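## Task

Pick the scriber out of the cup and use it to push the steel dowel stuck in the metal block out through the block's small hole, so the dowel ends up resting on the bench. The cup must stay upright, and nothing may drop more than 5 cm.

## Robot and tools

Robot: two six-joint arms, left_arm and right_arm, each with a two-finger gripper. left_arm's fingers are rigid. right_arm's fingers can fold: only a grip in the outer quarter of each pad (toward the tip) squeezes as asked; deeper in, a thin part may be held loosely or not at all, and pressing a fingertip against a surface folds it with little resistance, which can spoil the next grip.

Frames: poses, velocities and targets in results use the scene frame. Its origin is at table-top height, midway between the nominal arm bases; +z is up, +x points out over the table, and left_arm sits on the +y side. Actual bases: left_arm at (+0.052, +0.524, +0.013) m, right_arm at (-0.009, -0.319, +0.013) m. Offsets you send are along the current Hand target's own axes: the fingers point along gripper +z, and they open and close along gripper y. end_effector_position is the point between the closed pads; fingertips extend about 33 mm past it (about 9 mm when fully open).

Row layout (shared by execute_actions and move): one flat list of 18 numbers covering both arms, each in [-1, 1]. Order: left dx, dy, dz, rx, ry, rz, left gripper position, force_limit, speed, then the same nine for the right arm. dx..rz are an offset, not a pose: 1.0 equals 0.6 m of travel or 180 degrees, and rx, ry, rz form a single rotation vector. Offsets are measured from the Hand target as it stood when the action or move began, so sending the same offset twice moves the hand twice. Six zeros re-request the current Hand target. Gripper position: +1 fully open (140 mm), about -0.8 pads touch, -1 closes until blocked. force_limit and speed are scales (start at +1); lower force_limit gives a softer squeeze, speed -1 is about 30 mm/s closing, +1 about 250 mm/s. Always resend each gripper's intended three numbers, since 0 is itself a command.

execute_actions(actions, cameras): actions is a list of actions; each action is up to 15 rows, one per 1/30 s step, and a short one repeats its final row to fill 15 steps. Every row in an action counts from that action's start pose. Images appear only with an empty list or when cameras names them.

move(target, speed, blend, stop_force, zero, blocking, cameras): drives each gripper in a straight line toward its offset. target is one row or up to 15 rows, all counted from the same starting Hand targets. speed in m/s, 0.002 to 3.6, default 0.25 (turn rate up to twice that in rad/s); one value or one per row. blend in m rounds corners in a list; 0 stops at each. stop_force in N, 3 to 120, ends an arm's path when its wrist sensor feels that much push; it is unreliable while the gripper rotates and won't notice light shoves on loose parts. zero (with stop_force only) re-zeroes the sensor first, default true. blocking=false returns early but cannot be combined with stop_force. Paths do not avoid obstacles; the gripper lags and overshoots more when fast. Avoid paths passing near an arm's own base.

wait(seconds 0 to 10), stop (brake a running move), zoom_image(camera, region [x0,y0,x1,y1] pixels, at most 504x504, from the latest image), zero_wrist_force(arm), finished_scene(scene 1 or 2, irreversible). Cameras: cam_head_left, cam_head_right, cam_high, cam_low, cam_left_wrist, cam_right_wrist, each 896x504.

Results: per arm end_effector_position (m), end_effector_quat_wxyz, velocities, Hand target (the last commanded pose after clipping; next offsets count from it), joint positions and torques, wrist force and torque in the gripper's own axes, plus a peak-force line. object_status: 0 moving, 1 blocked while opening, 2 blocked while closing (check for this after a grip), 3 reached the target or pads met, which may mean nothing is held. position_measured is in counts: 3 open, about 75 is 100 mm, 139 is 60 mm, 200 is 20 mm, 230 pads touching. A move adds a line such as done, off_target, moving, held or fault, and limits=paced (pose clipped) or limits=held (steps withheld). To grip harder while status is 2, raise force_limit and nudge position from -1 to -0.98.

Habits: commanded orientation is clipped to within 32 degrees of the current one per step, so rotate in stages. A hand often stops slightly short; resend the remaining gap as an offset. To back off a press, command past the gripper away from the contact.

Avoid: any external force around 150 N or joint torque at its limit (wrist joints 25.4 N m) halts that arm for 10 s; arms are stiff, so even a small target beyond firm contact can trigger it; approach contacts slowly with stop_force. Contact between the two arms, or one gripper closing on the other's fingers, can fail the scene. Motors overheat from holding loads or straining (warning at 70 °C, braking at 85 °C). Do not tip the cup, drop anything more than 5 cm, release moving parts, slam into fixed objects, or leave anything off the table.

Each tool is called after "Emit:" as a command line: name --argument value for each argument, lists and objects as JSON in quotes; but a table of rows of numbers goes row by row, as --pt "numbers of a row", without its own name.

## Session

Emit:
execute_actions --actions '[]'

Scene clock: 0.00 s.
left_arm: end_effector_position=(+0.1143, +0.8641, +0.1070) position_measured=3 object_status=3 end_effector_quat_wxyz=(-0.184, +0.936, +0.249, +0.166) | right_arm: end_effector_position=(+0.1114, -0.3668, +0.2942) position_measured=3 object_status=3 end_effector_quat_wxyz=(-0.253, +0.623, +0.740, +0.020)
Joint positions: left_arm=[0.907 -2.32 2.722 -2.467 -1.479 3.547] | right_arm=[-1.118 -2.142 1.938 -0.875 -1.726 0.34]
Joint velocities: within noise
Joint torques (N m): no reading
Motor temperatures (°C): left_arm=[35 28 24 41 37 34] | right_arm=[32 23 27 39 33 39]
Wrist force (N): no reading
Wrist torque (N m): no reading
Wrist force, peak (N): no reading
Hand target: left_arm +0.1143, +0.8641, +0.1070; -0.184, +0.936, +0.249, +0.166 | right_arm +0.1114, -0.3668, +0.2942; -0.253, +0.623, +0.740, +0.020
Tool commands: left_gripper/position=+1.0 left_gripper/force_limit=+1.0 left_gripper/speed=+1.0 right_gripper/position=+1.0 right_gripper/force_limit=+1.0 right_gripper/speed=+1.0

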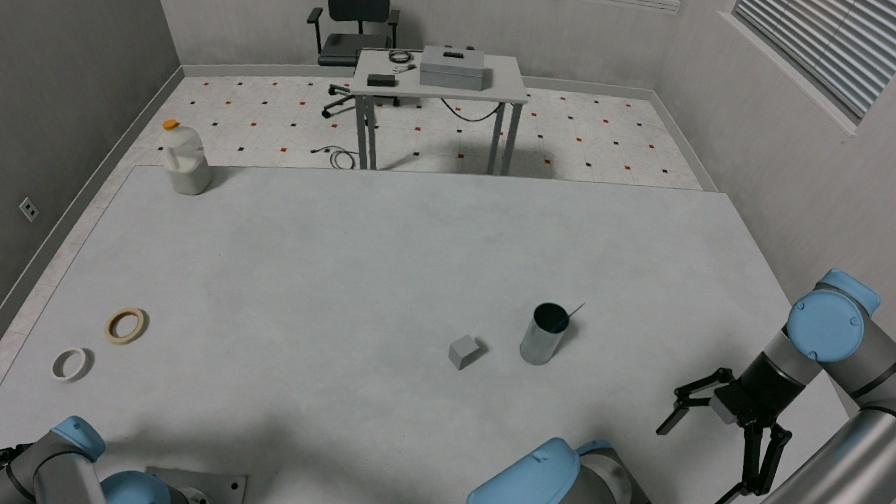

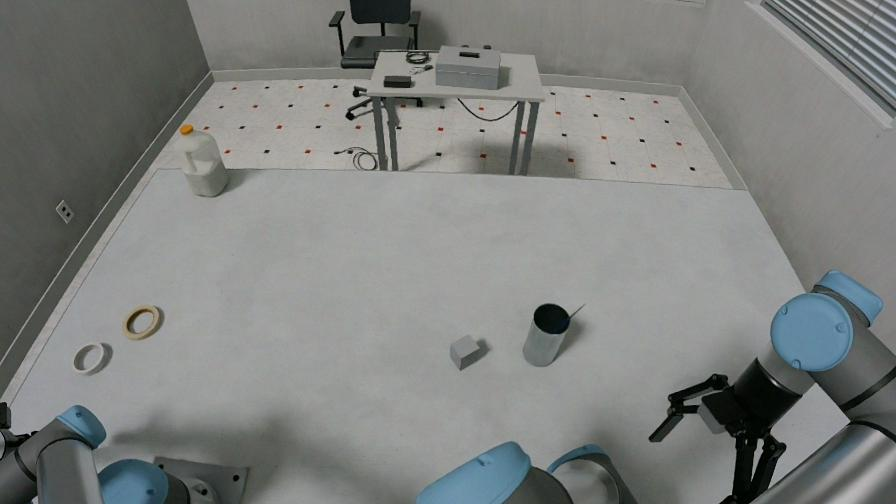

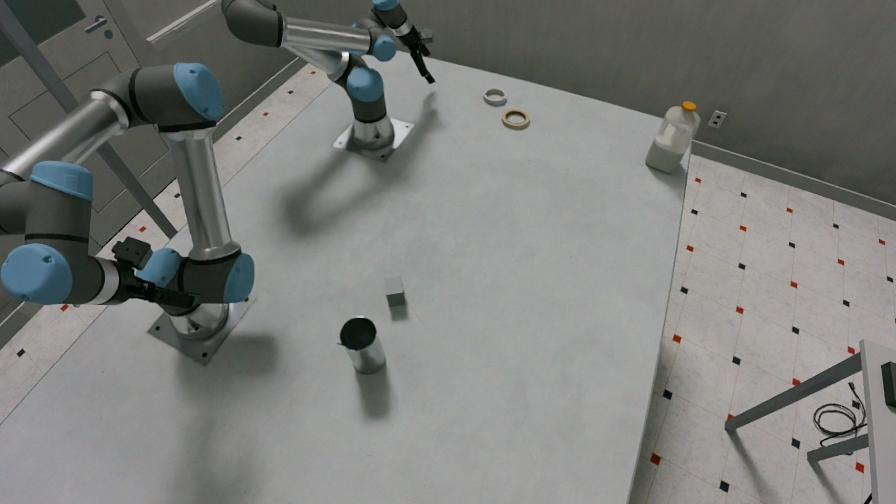

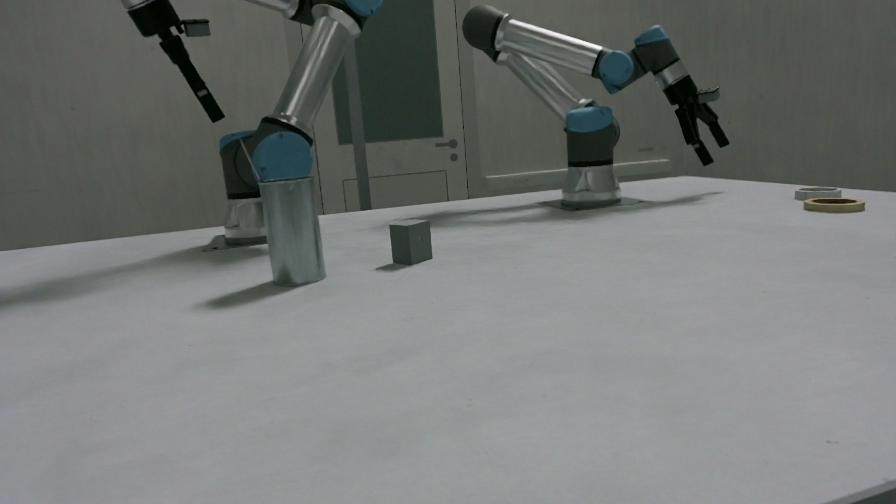

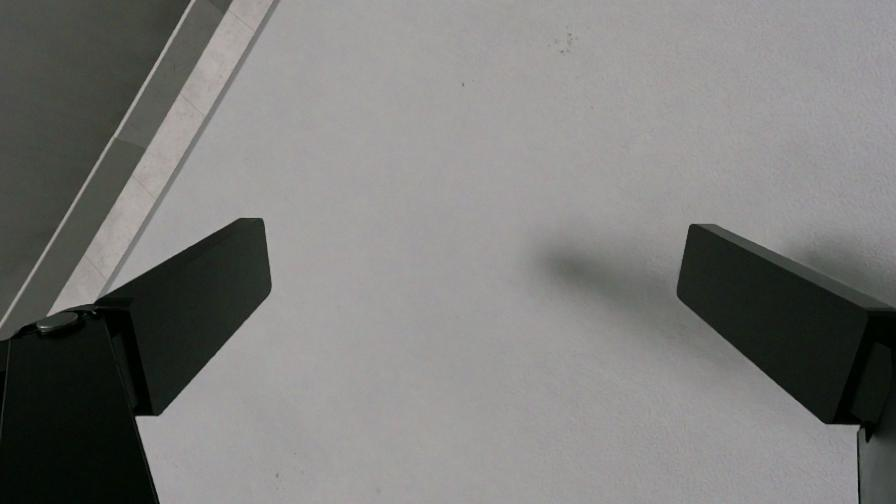

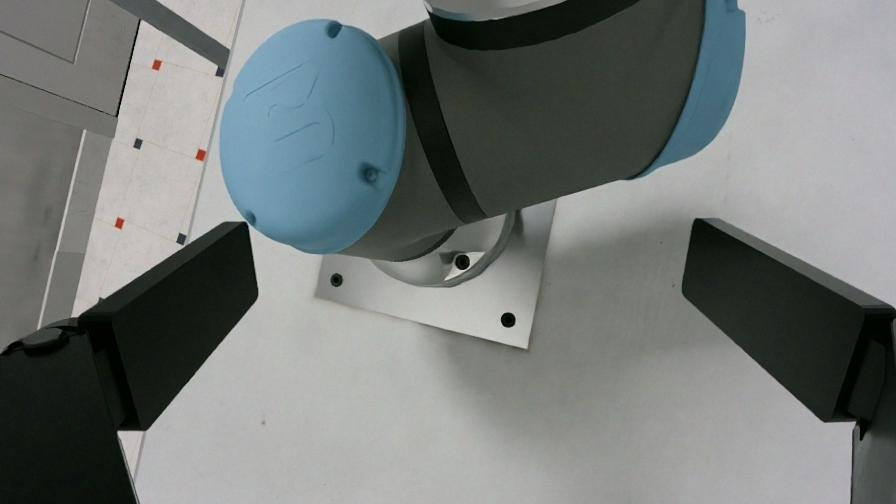

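Emit:
zoom_image --camera "cam_head_right" --region '[430, 280, 620, 387]'

Emit:
zoom_image --camera "cam_head_left" --region '[430, 280, 620, 387]'

Emit:
zoom_image --camera "cam_high" --region '[310, 250, 450, 430]'

Emit:
zoom_image --camera "cam_low" --region '[240, 120, 460, 300]'

Scaled by 2.653 from the camera's 896x504 image, which has a finer 1280x720 frame.

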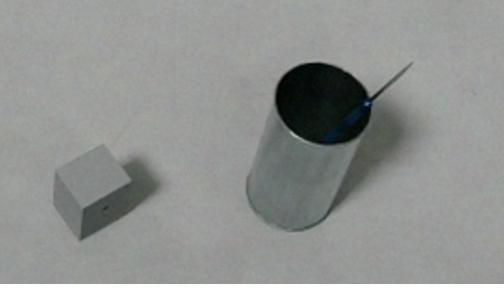

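Scaled by 2.653 from the camera's 896x504 image, which has a finer 1280x720 frame.

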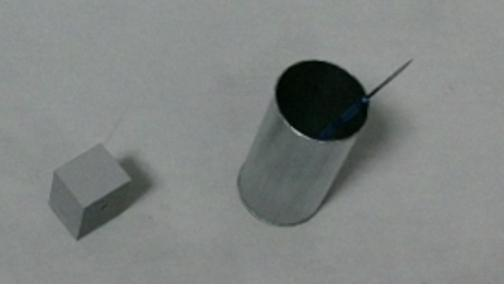

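Scaled by 2.800 from the camera's 896x504 image, which has a finer 1280x720 frame.

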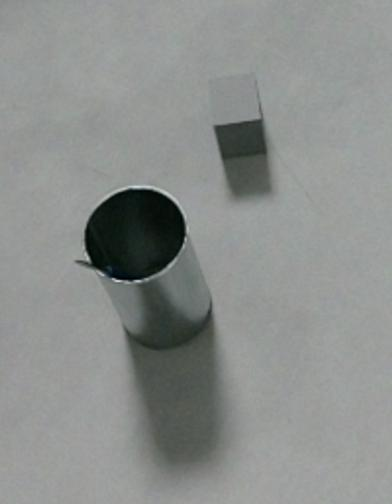

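Scaled by 2.291 from the camera's 896x504 image, which has a finer 1280x720 frame.

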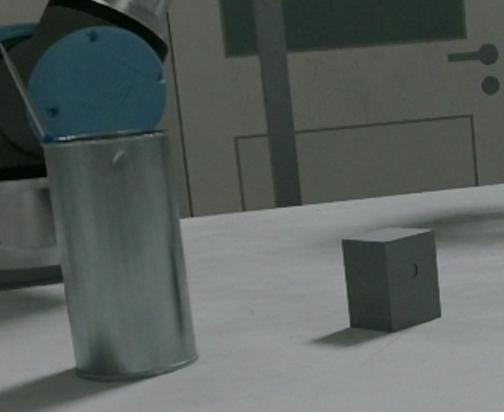

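Emit:
move --target '[0,0,0,0,0,0,1,1,1,0.4710,0.5837,-0.1397,-0.1062,-0.1244,0.0533,1,1,1]' --speed 0.35 --cameras '["cam_right_wrist","cam_head_right","cam_high"]'

Scene clock: 36.07 s.
left_arm: end_effector_position=(+0.1143, +0.8641, +0.1070) position_measured=3 object_status=3 end_effector_quat_wxyz=(-0.184, +0.936, +0.249, +0.166) | right_arm: end_effector_position=(+0.4399, -0.0599, +0.3800) position_measured=3 object_status=3 end_effector_quat_wxyz=(+0.000, +0.707, +0.707, +0.000)
Joint positions: left_arm=[0.907 -2.32 2.722 -2.467 -1.479 3.547] | right_arm=[0.244 -1.525 1.29 -1.335 -1.571 1.834]
Joint torques (N m): left_arm=[-0.55 5.27 -23.21 -3.38 0.4 -0.15] | right_arm=[6.65 -16.12 -32.36 -5.16 -0.12 2.32]
Wrist force (N): left_arm=[-0.1 -0.1 -0.2] | right_arm=[0.0 -0.5 -1.0]
Wrist torque (N m): left_arm=[-0.02 0.03 0.00] | right_arm=[-0.05 -0.05 -0.17]
Wrist force, peak (N): left_arm=[-0.3 0.1 -0.6] | right_arm=[3.3 1.6 -1.9]
Hand target: left_arm +0.1143, +0.8641, +0.1070; -0.184, +0.936, +0.249, +0.166 | right_arm +0.4400, -0.0598, +0.3799; +0.000, +0.707, +0.707, +0.000
Off the commanded pose: left_arm 0.000 m, 0 deg | right_arm 0.000 m, 0 deg.
move: done
camera_calibration:
cam_right_wrist: T_world_to_cam=[[0.999933, -0.00354798, 0.0110585, -0.437673], [-0.00723652, -0.935093, 0.354329, -0.185287], [0.00908357, -0.354385, -0.935055, 0.472001], [0, 0, 0, 1]] pos_world=[0.432016, -0.00754346, 0.511839]
Images, in order (width x height): cam_head_right 896x504, cam_high 896x504, cam_right_wrist 896x504.

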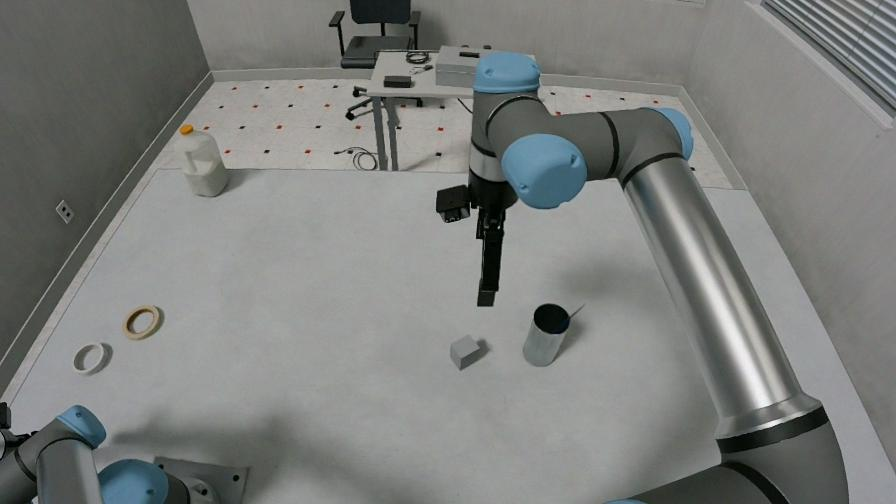

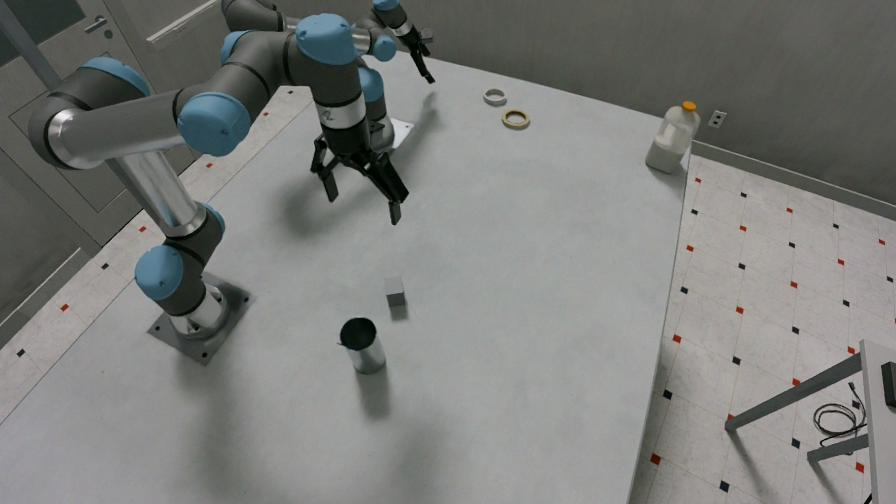

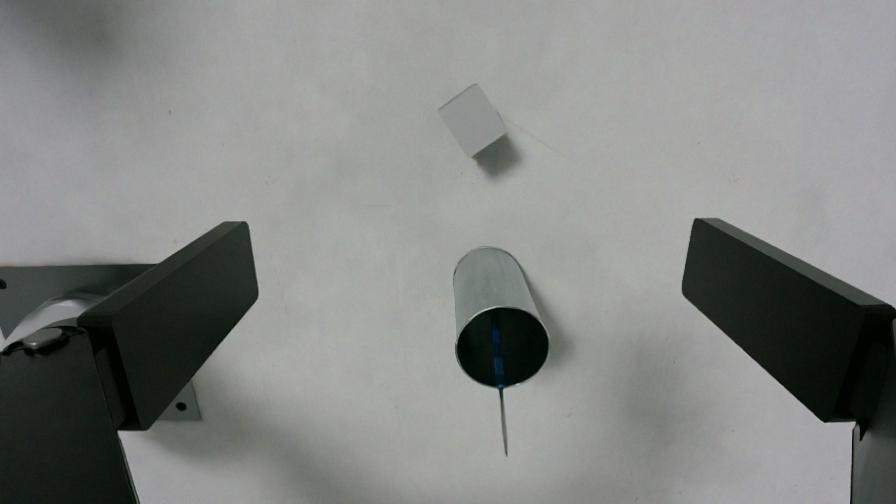

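Emit:
zoom_image --camera "cam_right_wrist" --region '[420, 70, 540, 190]'

Emit:
zoom_image --camera "cam_right_wrist" --region '[420, 290, 600, 470]'

Scaled by 4.200 from the camera's 896x504 image, which has a finer 1280x720 frame.

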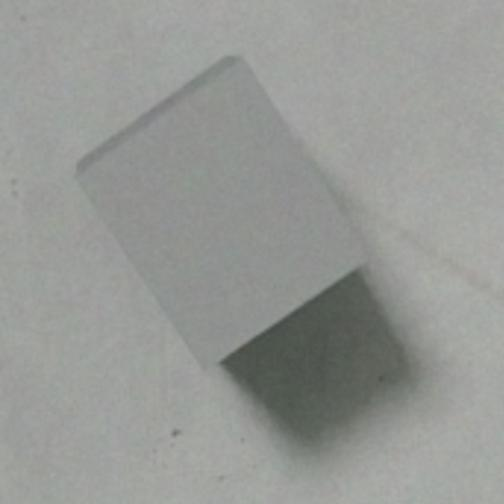

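Scaled by 2.800 from the camera's 896x504 image, which has a finer 1280x720 frame.

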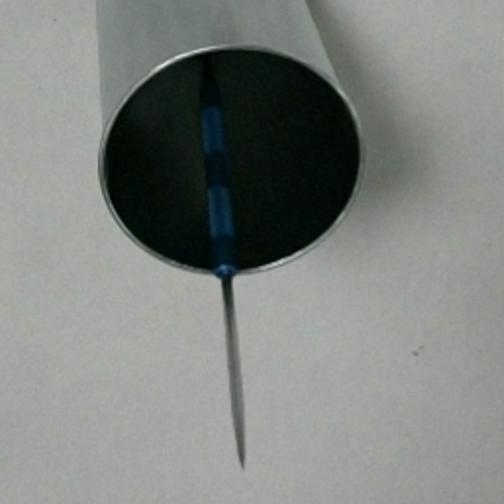

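Emit:
move --target '[0.5125,0.6338,-0.5103,-0.0811,-0.1381,-0.0285,1,1,1,-0.7333,-0.1833,0.0333,-0.121,-0.063,-0.686,1,1,1]' --speed 0.5 --cameras '["cam_right_wrist","cam_left_wrist","cam_head_right"]'

Scene clock: 90.37 s.
left_arm: end_effector_position=(+0.4999, +0.5507, +0.4002) position_measured=3 object_status=3 end_effector_quat_wxyz=(+0.001, +0.954, +0.301, +0.000) | right_arm: end_effector_position=(+0.3301, -0.4998, +0.3600) position_measured=3 object_status=3 end_effector_quat_wxyz=(+0.166, -0.296, +0.939, +0.052) end_effector_velocity=(+0.000, -0.001, +0.000) end_effector_angular_velocity=(-0.002, +0.000, +0.005)
Joint positions: left_arm=[-0.235 -1.68 1.386 -1.277 -1.573 2.291] | right_arm=[-1.177 -1.954 1.722 -1.268 -1.229 -1.781]
Joint velocities: left_arm=[within noise] | right_arm=[0 0.001 -0.001 0 -0.001 -0.006]
Joint torques (N m): left_arm=[8.22 -13.8 -34.17 -2.09 1.97 1.76] | right_arm=[-5.27 -8.06 -23.48 -4.22 -1.89 -2.08]
Wrist force (N): left_arm=[-0.1 0.6 0.1] | right_arm=[0.0 -0.8 -1.9]
Wrist torque (N m): left_arm=[0.13 -0.15 -0.10] | right_arm=[-0.12 -0.06 -0.33]
Wrist force, peak (N): left_arm=[0.9 2.2 -1.2] | right_arm=[1.3 -2.1 -2.3]
Hand target: left_arm +0.5000, +0.5507, +0.4002; +0.001, +0.954, +0.301, +0.000 | right_arm +0.3301, -0.4998, +0.3600; +0.166, -0.296, +0.939, +0.052
Off the commanded pose: left_arm 0.000 m, 0 deg | right_arm 0.000 m, 0 deg.
move: done
camera_calibration:
cam_left_wrist: T_world_to_cam=[[0.597503, -0.801853, -0.00464323, 0.157548], [-0.757823, -0.566568, 0.323581, 0.566307], [-0.262095, -0.189822, -0.946189, 0.754807], [0, 0, 0, 1]] pos_world=[0.532856, 0.590461, 0.531675]
cam_right_wrist: T_world_to_cam=[[-0.573735, 0.818951, 0.0121579, 0.600965], [0.624973, 0.428148, 0.652762, -0.22521], [0.529375, 0.38211, -0.757466, 0.430793], [0, 0, 0, 1]] pos_world=[0.257494, -0.560348, 0.466013]
Images, in order (width x height): cam_head_right 896x504, cam_left_wrist 896x504, cam_right_wrist 896x504.

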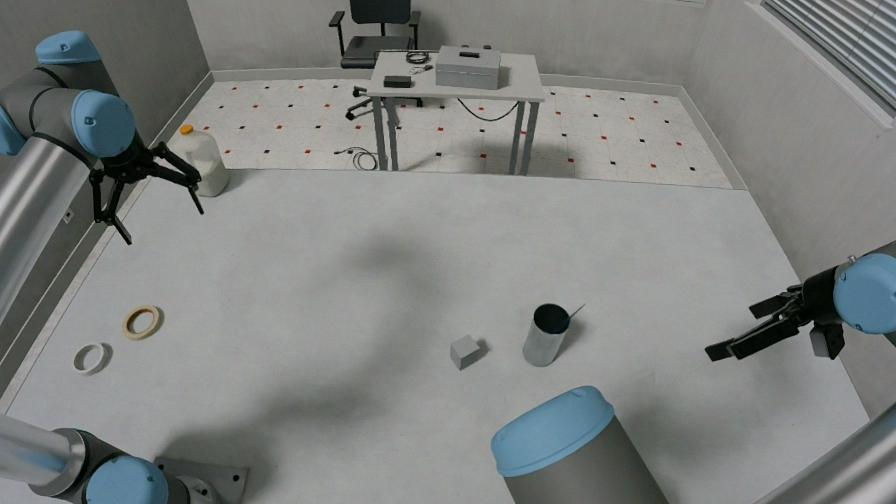

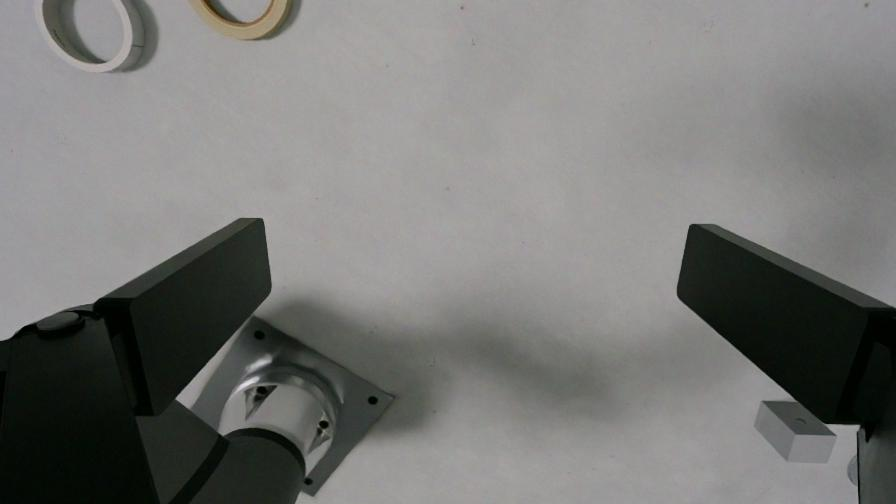

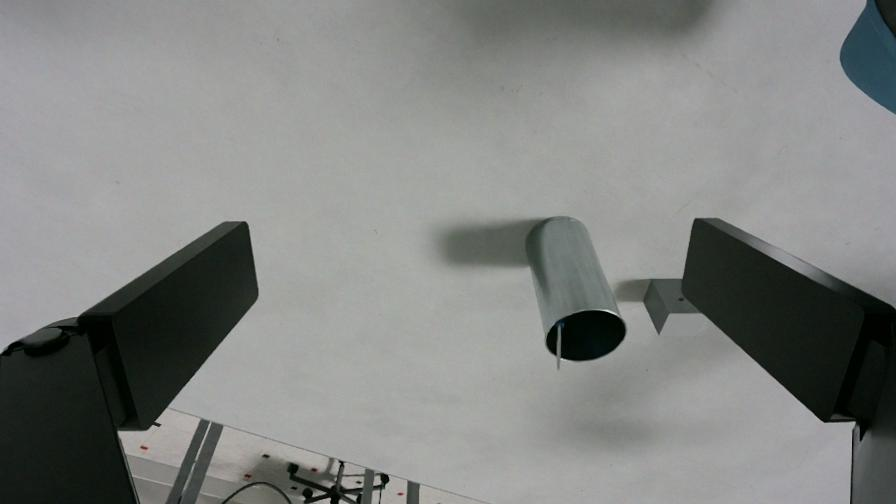

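Emit:
zoom_image --camera "cam_right_wrist" --region '[520, 210, 720, 380]'

Emit:
zoom_image --camera "cam_left_wrist" --region '[736, 384, 896, 474]'

Scaled by 2.520 from the camera's 896x504 image, which has a finer 1280x720 frame.

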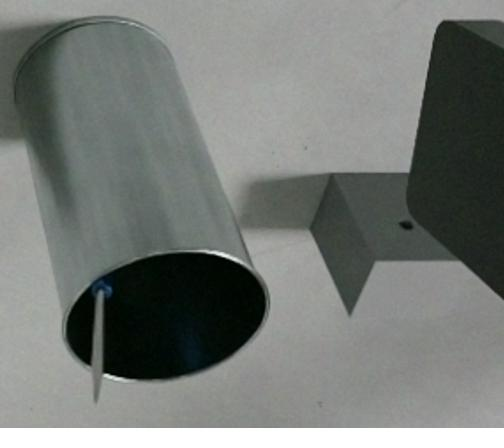

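Scaled by 3.150 from the camera's 896x504 image, which has a finer 1280x720 frame.

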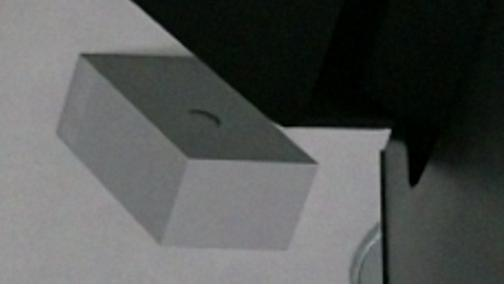

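Emit:
move --target '[-0.8070,0.9450,0.3095,-0.3225,0.3485,0.4819,-0.2,0,0,0,0,0,0,0,0,1,1,1]' --speed 0.45 --cameras '["cam_left_wrist","cam_head_right","cam_right_wrist","cam_high"]'

Scene clock: 112.50 s.
left_arm: end_effector_position=(+0.4292, -0.1918, +0.2162) position_measured=154 object_status=3 end_effector_quat_wxyz=(+0.262, +0.651, -0.446, +0.555) | right_arm: end_effector_position=(+0.3301, -0.4998, +0.3600) position_measured=3 object_status=3 end_effector_quat_wxyz=(+0.166, -0.296, +0.939, +0.052)
Joint positions: left_arm=[-1.373 -0.955 1.935 -3.858 -1.247 3.215] | right_arm=[-1.177 -1.954 1.722 -1.268 -1.229 -1.781]
Joint torques (N m): left_arm=[-11.05 -33.67 -25.82 -4.22 -1 1.94] | right_arm=[-4.85 1.24 -28.56 -1.35 -1.79 -1.63]
Wrist force (N): left_arm=[-2.5 -0.3 -1.4] | right_arm=[0.0 -0.8 -1.9]
Wrist torque (N m): left_arm=[-0.24 0.70 0.24] | right_arm=[-0.12 -0.06 -0.32]
Wrist force, peak (N): left_arm=[-3.2 1.1 0.6] | right_arm=[-0.1 -0.8 -2.1]
Hand target: left_arm +0.4290, -0.1919, +0.2163; +0.262, +0.651, -0.446, +0.555 | right_arm +0.3301, -0.4998, +0.3600; +0.166, -0.296, +0.939, +0.052
Off the commanded pose: left_arm 0.000 m, 0 deg | right_arm 0.000 m, 0 deg.
move: done
camera_calibration:
cam_left_wrist: T_world_to_cam=[[-0.869308, -0.477578, -0.127373, 0.321829], [-0.169619, 0.530293, -0.830673, 0.358994], [0.464256, -0.700506, -0.541994, -0.07586], [0, 0, 0, 1]] pos_world=[0.375879, -0.0898143, 0.298083]
cam_right_wrist: T_world_to_cam=[[-0.573733, 0.818952, 0.0121578, 0.600908], [0.625008, 0.428172, 0.652713, -0.22512], [0.529335, 0.382082, -0.757508, 0.43086], [0, 0, 0, 1]] pos_world=[0.257394, -0.560349, 0.466013]
Images, in order (width x height): cam_head_right 896x504, cam_high 896x504, cam_left_wrist 896x504, cam_right_wrist 896x504.

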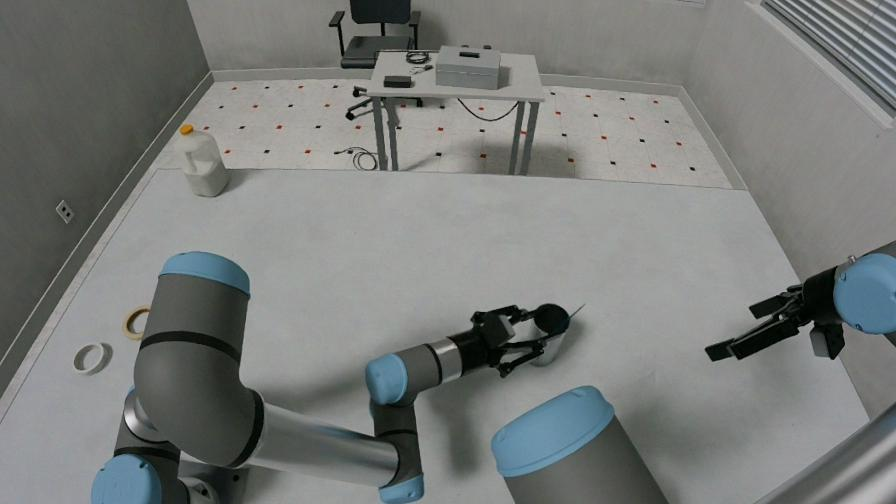

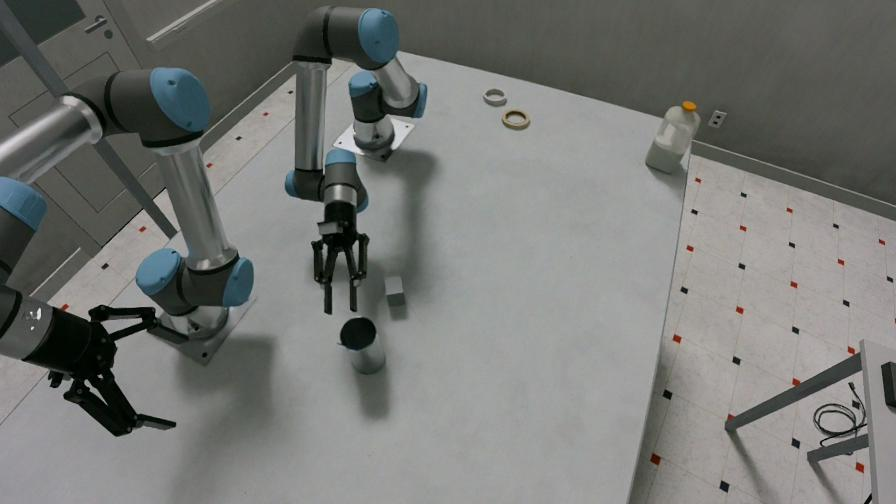

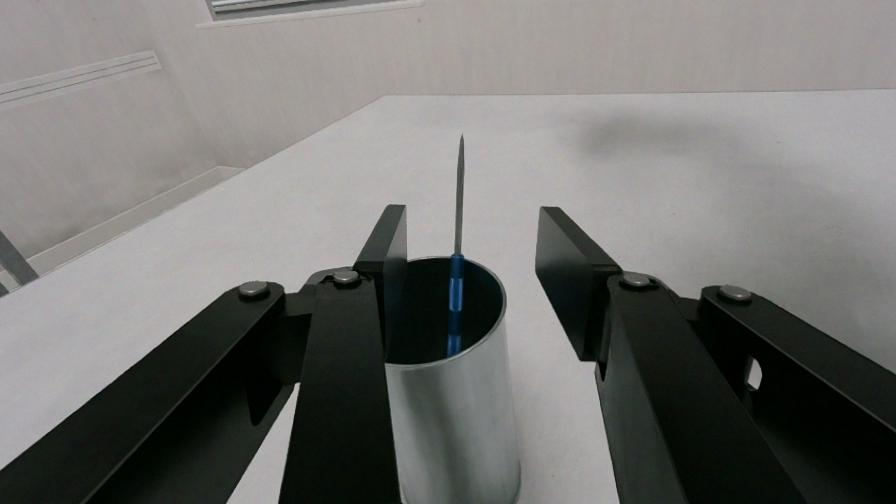

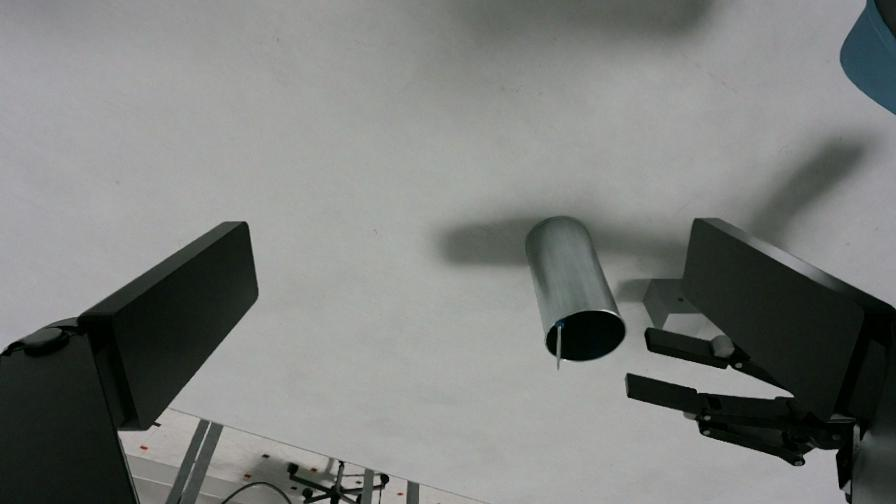

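Emit:
move --target '[0,-0.0067,0.1300,0,0,0,-0.2,0,0,0,0,0,0,0,0,1,1,1]' --speed 0.15 --cameras '["cam_left_wrist","cam_right_wrist"]'

Emit:
zoom_image --camera "cam_left_wrist" --region '[350, 80, 600, 330]'

Emit:
zoom_image --camera "cam_right_wrist" --region '[500, 250, 700, 410]'

Scene clock: 117.97 s.
left_arm: end_effector_position=(+0.4707, -0.2553, +0.1977) position_measured=154 object_status=3 end_effector_quat_wxyz=(+0.262, +0.651, -0.446, +0.555) | right_arm: end_effector_position=(+0.3301, -0.4998, +0.3600) position_measured=3 object_status=3 end_effector_quat_wxyz=(+0.166, -0.296, +0.939, +0.052)
Joint positions: left_arm=[-1.322 -0.806 1.693 -3.77 -1.296 3.229] | right_arm=[-1.177 -1.954 1.722 -1.268 -1.229 -1.781]
Joint torques (N m): left_arm=[-10.38 -40.72 -26.32 -2.51 2.6 -1.88] | right_arm=[-3.5 0.08 -25.11 -2.5 -1.79 -1.05]
Wrist force (N): left_arm=[-2.3 -0.4 -0.8] | right_arm=[-0.1 -0.8 -1.8]
Wrist torque (N m): left_arm=[-0.30 0.67 0.17] | right_arm=[-0.13 -0.04 -0.32]
Wrist force, peak (N): left_arm=[-2.1 0.4 -3.5] | right_arm=[0.0 -0.8 -2.1]
Hand target: left_arm +0.4706, -0.2554, +0.1977; +0.262, +0.651, -0.446, +0.555 | right_arm +0.3301, -0.4998, +0.3600; +0.166, -0.296, +0.939, +0.052
Off the commanded pose: left_arm 0.000 m, 0 deg | right_arm 0.000 m, 0 deg.
move: done
camera_calibration:
cam_left_wrist: T_world_to_cam=[[-0.869429, -0.477327, -0.127485, 0.32539], [-0.169324, 0.53029, -0.830736, 0.384181], [0.464137, -0.700679, -0.541872, -0.149577], [0, 0, 0, 1]] pos_world=[0.417379, -0.153216, 0.279584]
cam_right_wrist: T_world_to_cam=[[-0.573733, 0.818952, 0.0121578, 0.600908], [0.625008, 0.428172, 0.652713, -0.22512], [0.529335, 0.382082, -0.757508, 0.43086], [0, 0, 0, 1]] pos_world=[0.257394, -0.560349, 0.466013]
Images, in order (width x height): cam_left_wrist 896x504, cam_right_wrist 896x504.

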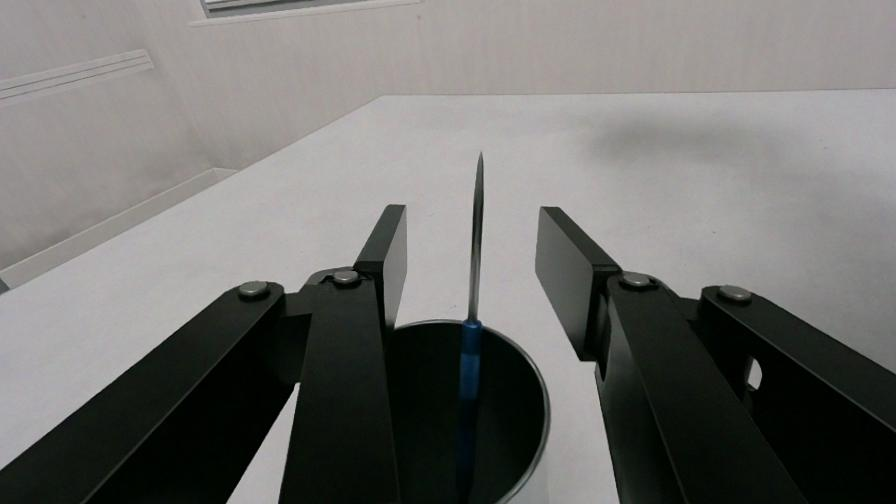

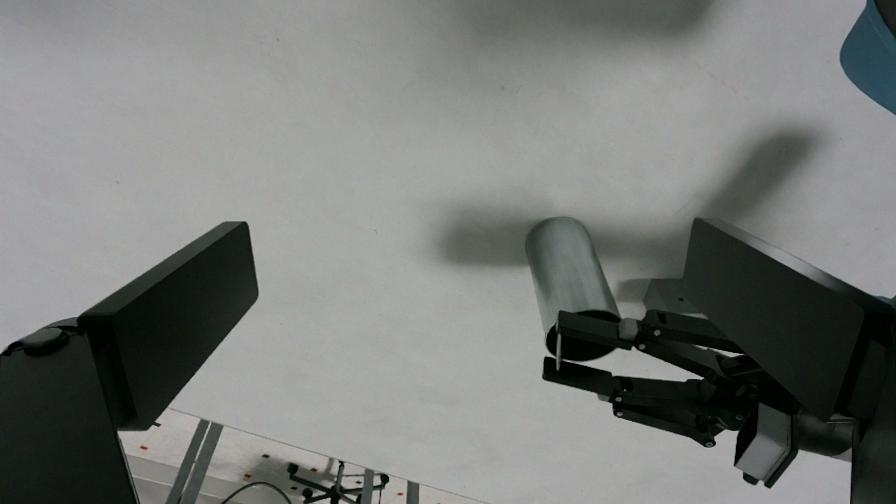

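Scaled by 2.016 from the camera's 896x504 image, which has a finer 1280x720 frame.

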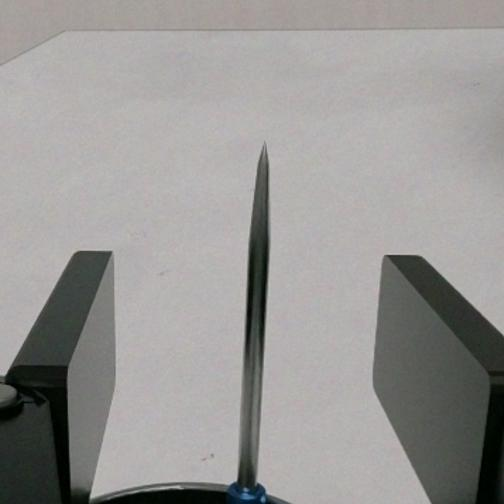

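Scaled by 2.520 from the camera's 896x504 image, which has a finer 1280x720 frame.

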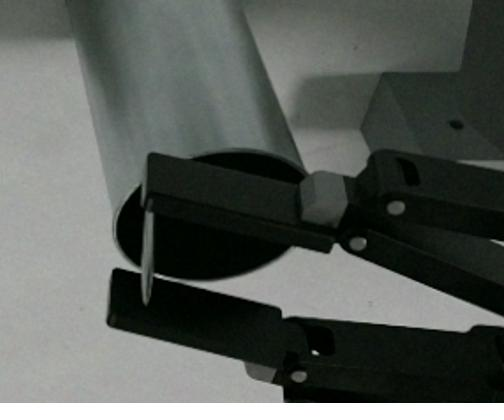

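Emit:
move --pt "0 0.0028 0 0 0 0 -0.2 0 0 0 0 0 0 0 0 1 1 1" --pt "0 0.0028 0 0 0 0 -1 0 -1 0 0 0 0 0 0 1 1 1" --speed 0.05 --cameras '["cam_left_wrist","cam_right_wrist"]'

Emit:
zoom_image --camera "cam_left_wrist" --region '[350, 80, 600, 330]'

Scene clock: 124.17 s.
left_arm: end_effector_position=(+0.4692, -0.2562, +0.1975) position_measured=227 object_status=0 end_effector_quat_wxyz=(+0.263, +0.651, -0.446, +0.555) | right_arm: end_effector_position=(+0.3301, -0.4998, +0.3600) position_measured=3 object_status=3 end_effector_quat_wxyz=(+0.166, -0.296, +0.939, +0.052)
Joint positions: left_arm=[-1.325 -0.805 1.692 -3.77 -1.294 3.228] | right_arm=[-1.177 -1.954 1.722 -1.268 -1.229 -1.781]
Joint torques (N m): left_arm=[5.37 -46.19 -25.42 -2.57 -1.17 0.12] | right_arm=[-1.44 -3.15 -22.87 -3.97 -1.89 0]
Wrist force (N): left_arm=[-0.1 -2.6 -1.9] | right_arm=[-0.1 -0.8 -1.8]
Wrist torque (N m): left_arm=[-0.26 0.62 0.58] | right_arm=[-0.13 -0.03 -0.32]
Wrist force, peak (N): left_arm=[0.1 -2.9 -1.9] | right_arm=[0.0 -0.8 -2.2]
Hand target: left_arm +0.4692, -0.2562, +0.1975; +0.262, +0.651, -0.446, +0.555 | right_arm +0.3301, -0.4998, +0.3600; +0.166, -0.296, +0.939, +0.052
Off the commanded pose: left_arm 0.000 m, 0 deg | right_arm 0.000 m, 0 deg.
move: done
camera_calibration:
cam_left_wrist: T_world_to_cam=[[-0.869475, -0.477274, -0.127368, 0.323625], [-0.169323, 0.530177, -0.830808, 0.384241], [0.464051, -0.700801, -0.541789, -0.149627], [0, 0, 0, 1]] pos_world=[0.415879, -0.154116, 0.279384]
cam_right_wrist: T_world_to_cam=[[-0.573733, 0.818952, 0.0121578, 0.600908], [0.625008, 0.428172, 0.652713, -0.22512], [0.529335, 0.382082, -0.757508, 0.43086], [0, 0, 0, 1]] pos_world=[0.257394, -0.560349, 0.466013]
Images, in order (width x height): cam_left_wrist 896x504, cam_right_wrist 896x504.

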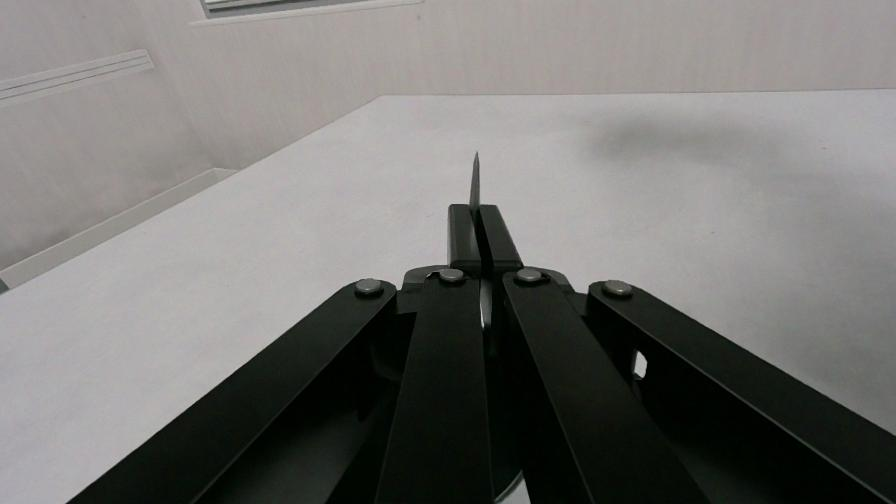

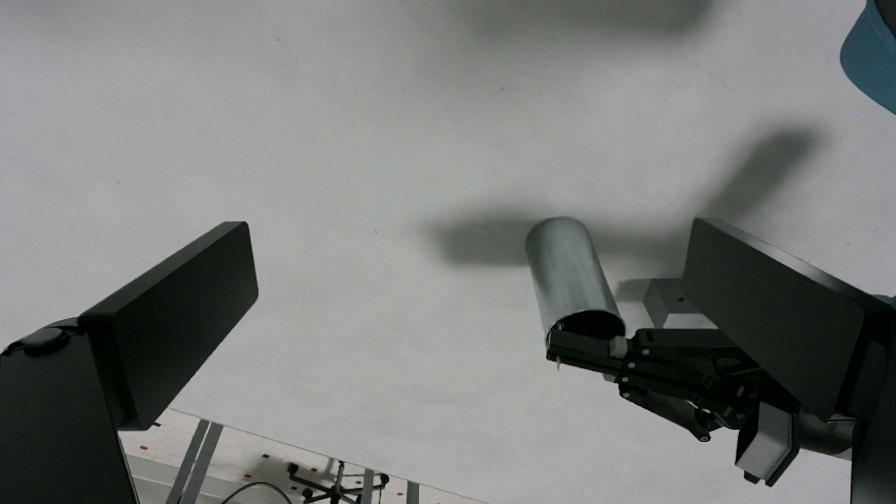

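Scaled by 2.016 from the camera's 896x504 image, which has a finer 1280x720 frame.

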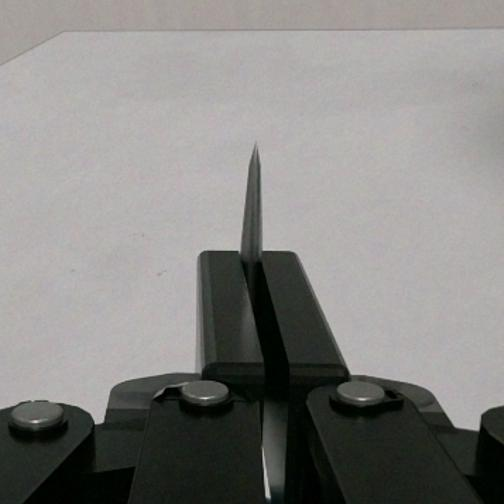

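Emit:
move --target '[0.325,0,0,0,0,0,-1,0,-1,0,0,0,0,0,0,1,1,1]' --speed 0.2 --cameras '["cam_left_wrist","cam_right_wrist"]'

Scene clock: 142.40 s.
left_arm: end_effector_position=(+0.4663, -0.3127, +0.3839) position_measured=227 object_status=2 end_effector_quat_wxyz=(+0.262, +0.651, -0.446, +0.555) | right_arm: end_effector_position=(+0.3301, -0.4998, +0.3600) position_measured=3 object_status=3 end_effector_quat_wxyz=(+0.166, -0.296, +0.939, +0.052)
Joint positions: left_arm=[-1.351 -0.98 1.411 -3.312 -1.268 3.221] | right_arm=[-1.177 -1.954 1.722 -1.268 -1.229 -1.781]
Joint torques (N m): left_arm=[8.21 -51.32 -28.41 -1.61 -1.56 -0.91] | right_arm=[-0.69 -5.14 -19.55 -4.7 -1.84 0.74]
Wrist force (N): left_arm=[-2.8 0.0 -0.8] | right_arm=[-0.2 -0.8 -1.7]
Wrist torque (N m): left_arm=[-0.21 0.68 0.25] | right_arm=[-0.12 -0.02 -0.32]
Wrist force, peak (N): left_arm=[-6.2 -0.6 -1.1] | right_arm=[0.0 -0.9 -2.2]
Hand target: left_arm +0.4663, -0.3127, +0.3841; +0.262, +0.651, -0.446, +0.555 | right_arm +0.3301, -0.4998, +0.3600; +0.166, -0.296, +0.939, +0.052
Off the commanded pose: left_arm 0.000 m, 0 deg | right_arm 0.000 m, 0 deg.
move: done
camera_calibration:
cam_left_wrist: T_world_to_cam=[[-0.869469, -0.477266, -0.127437, 0.317863], [-0.169333, 0.530302, -0.830727, 0.568612], [0.464058, -0.700712, -0.541898, -0.0868903], [0, 0, 0, 1]] pos_world=[0.412979, -0.210716, 0.465783]
cam_right_wrist: T_world_to_cam=[[-0.573733, 0.818952, 0.0121578, 0.600908], [0.625008, 0.428172, 0.652713, -0.22512], [0.529335, 0.382082, -0.757508, 0.43086], [0, 0, 0, 1]] pos_world=[0.257394, -0.560349, 0.466013]
Images, in order (width x height): cam_left_wrist 896x504, cam_right_wrist 896x504.

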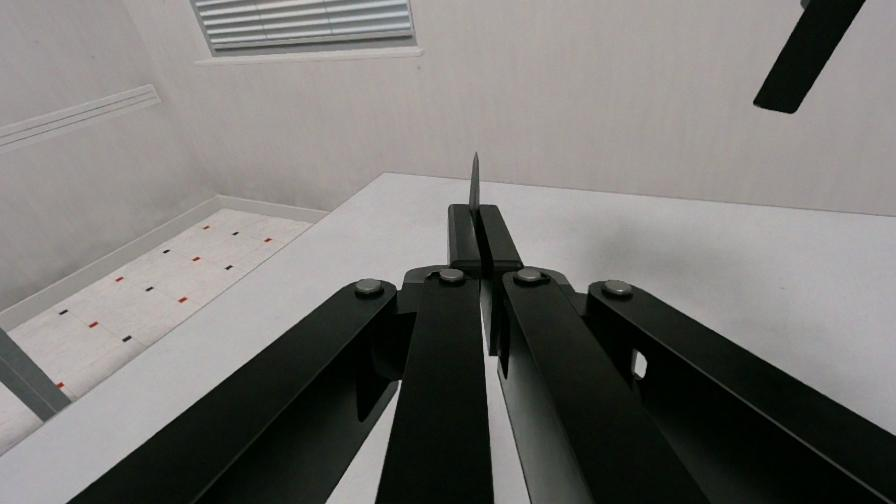

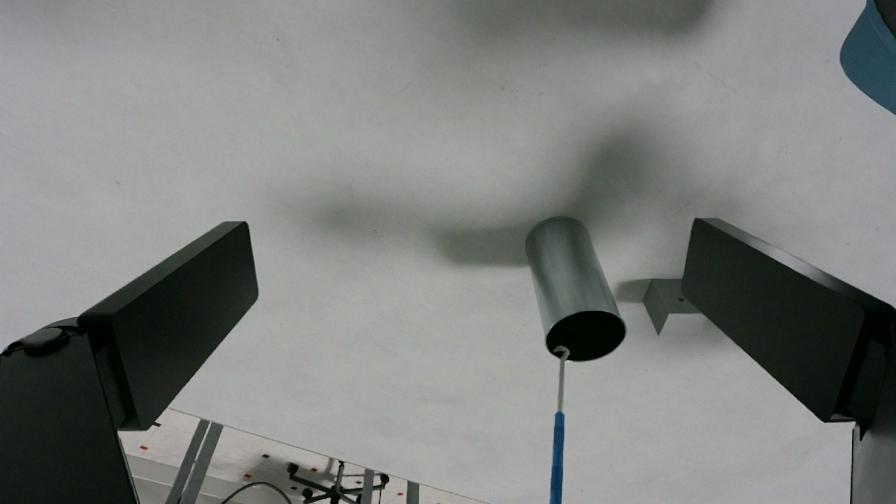

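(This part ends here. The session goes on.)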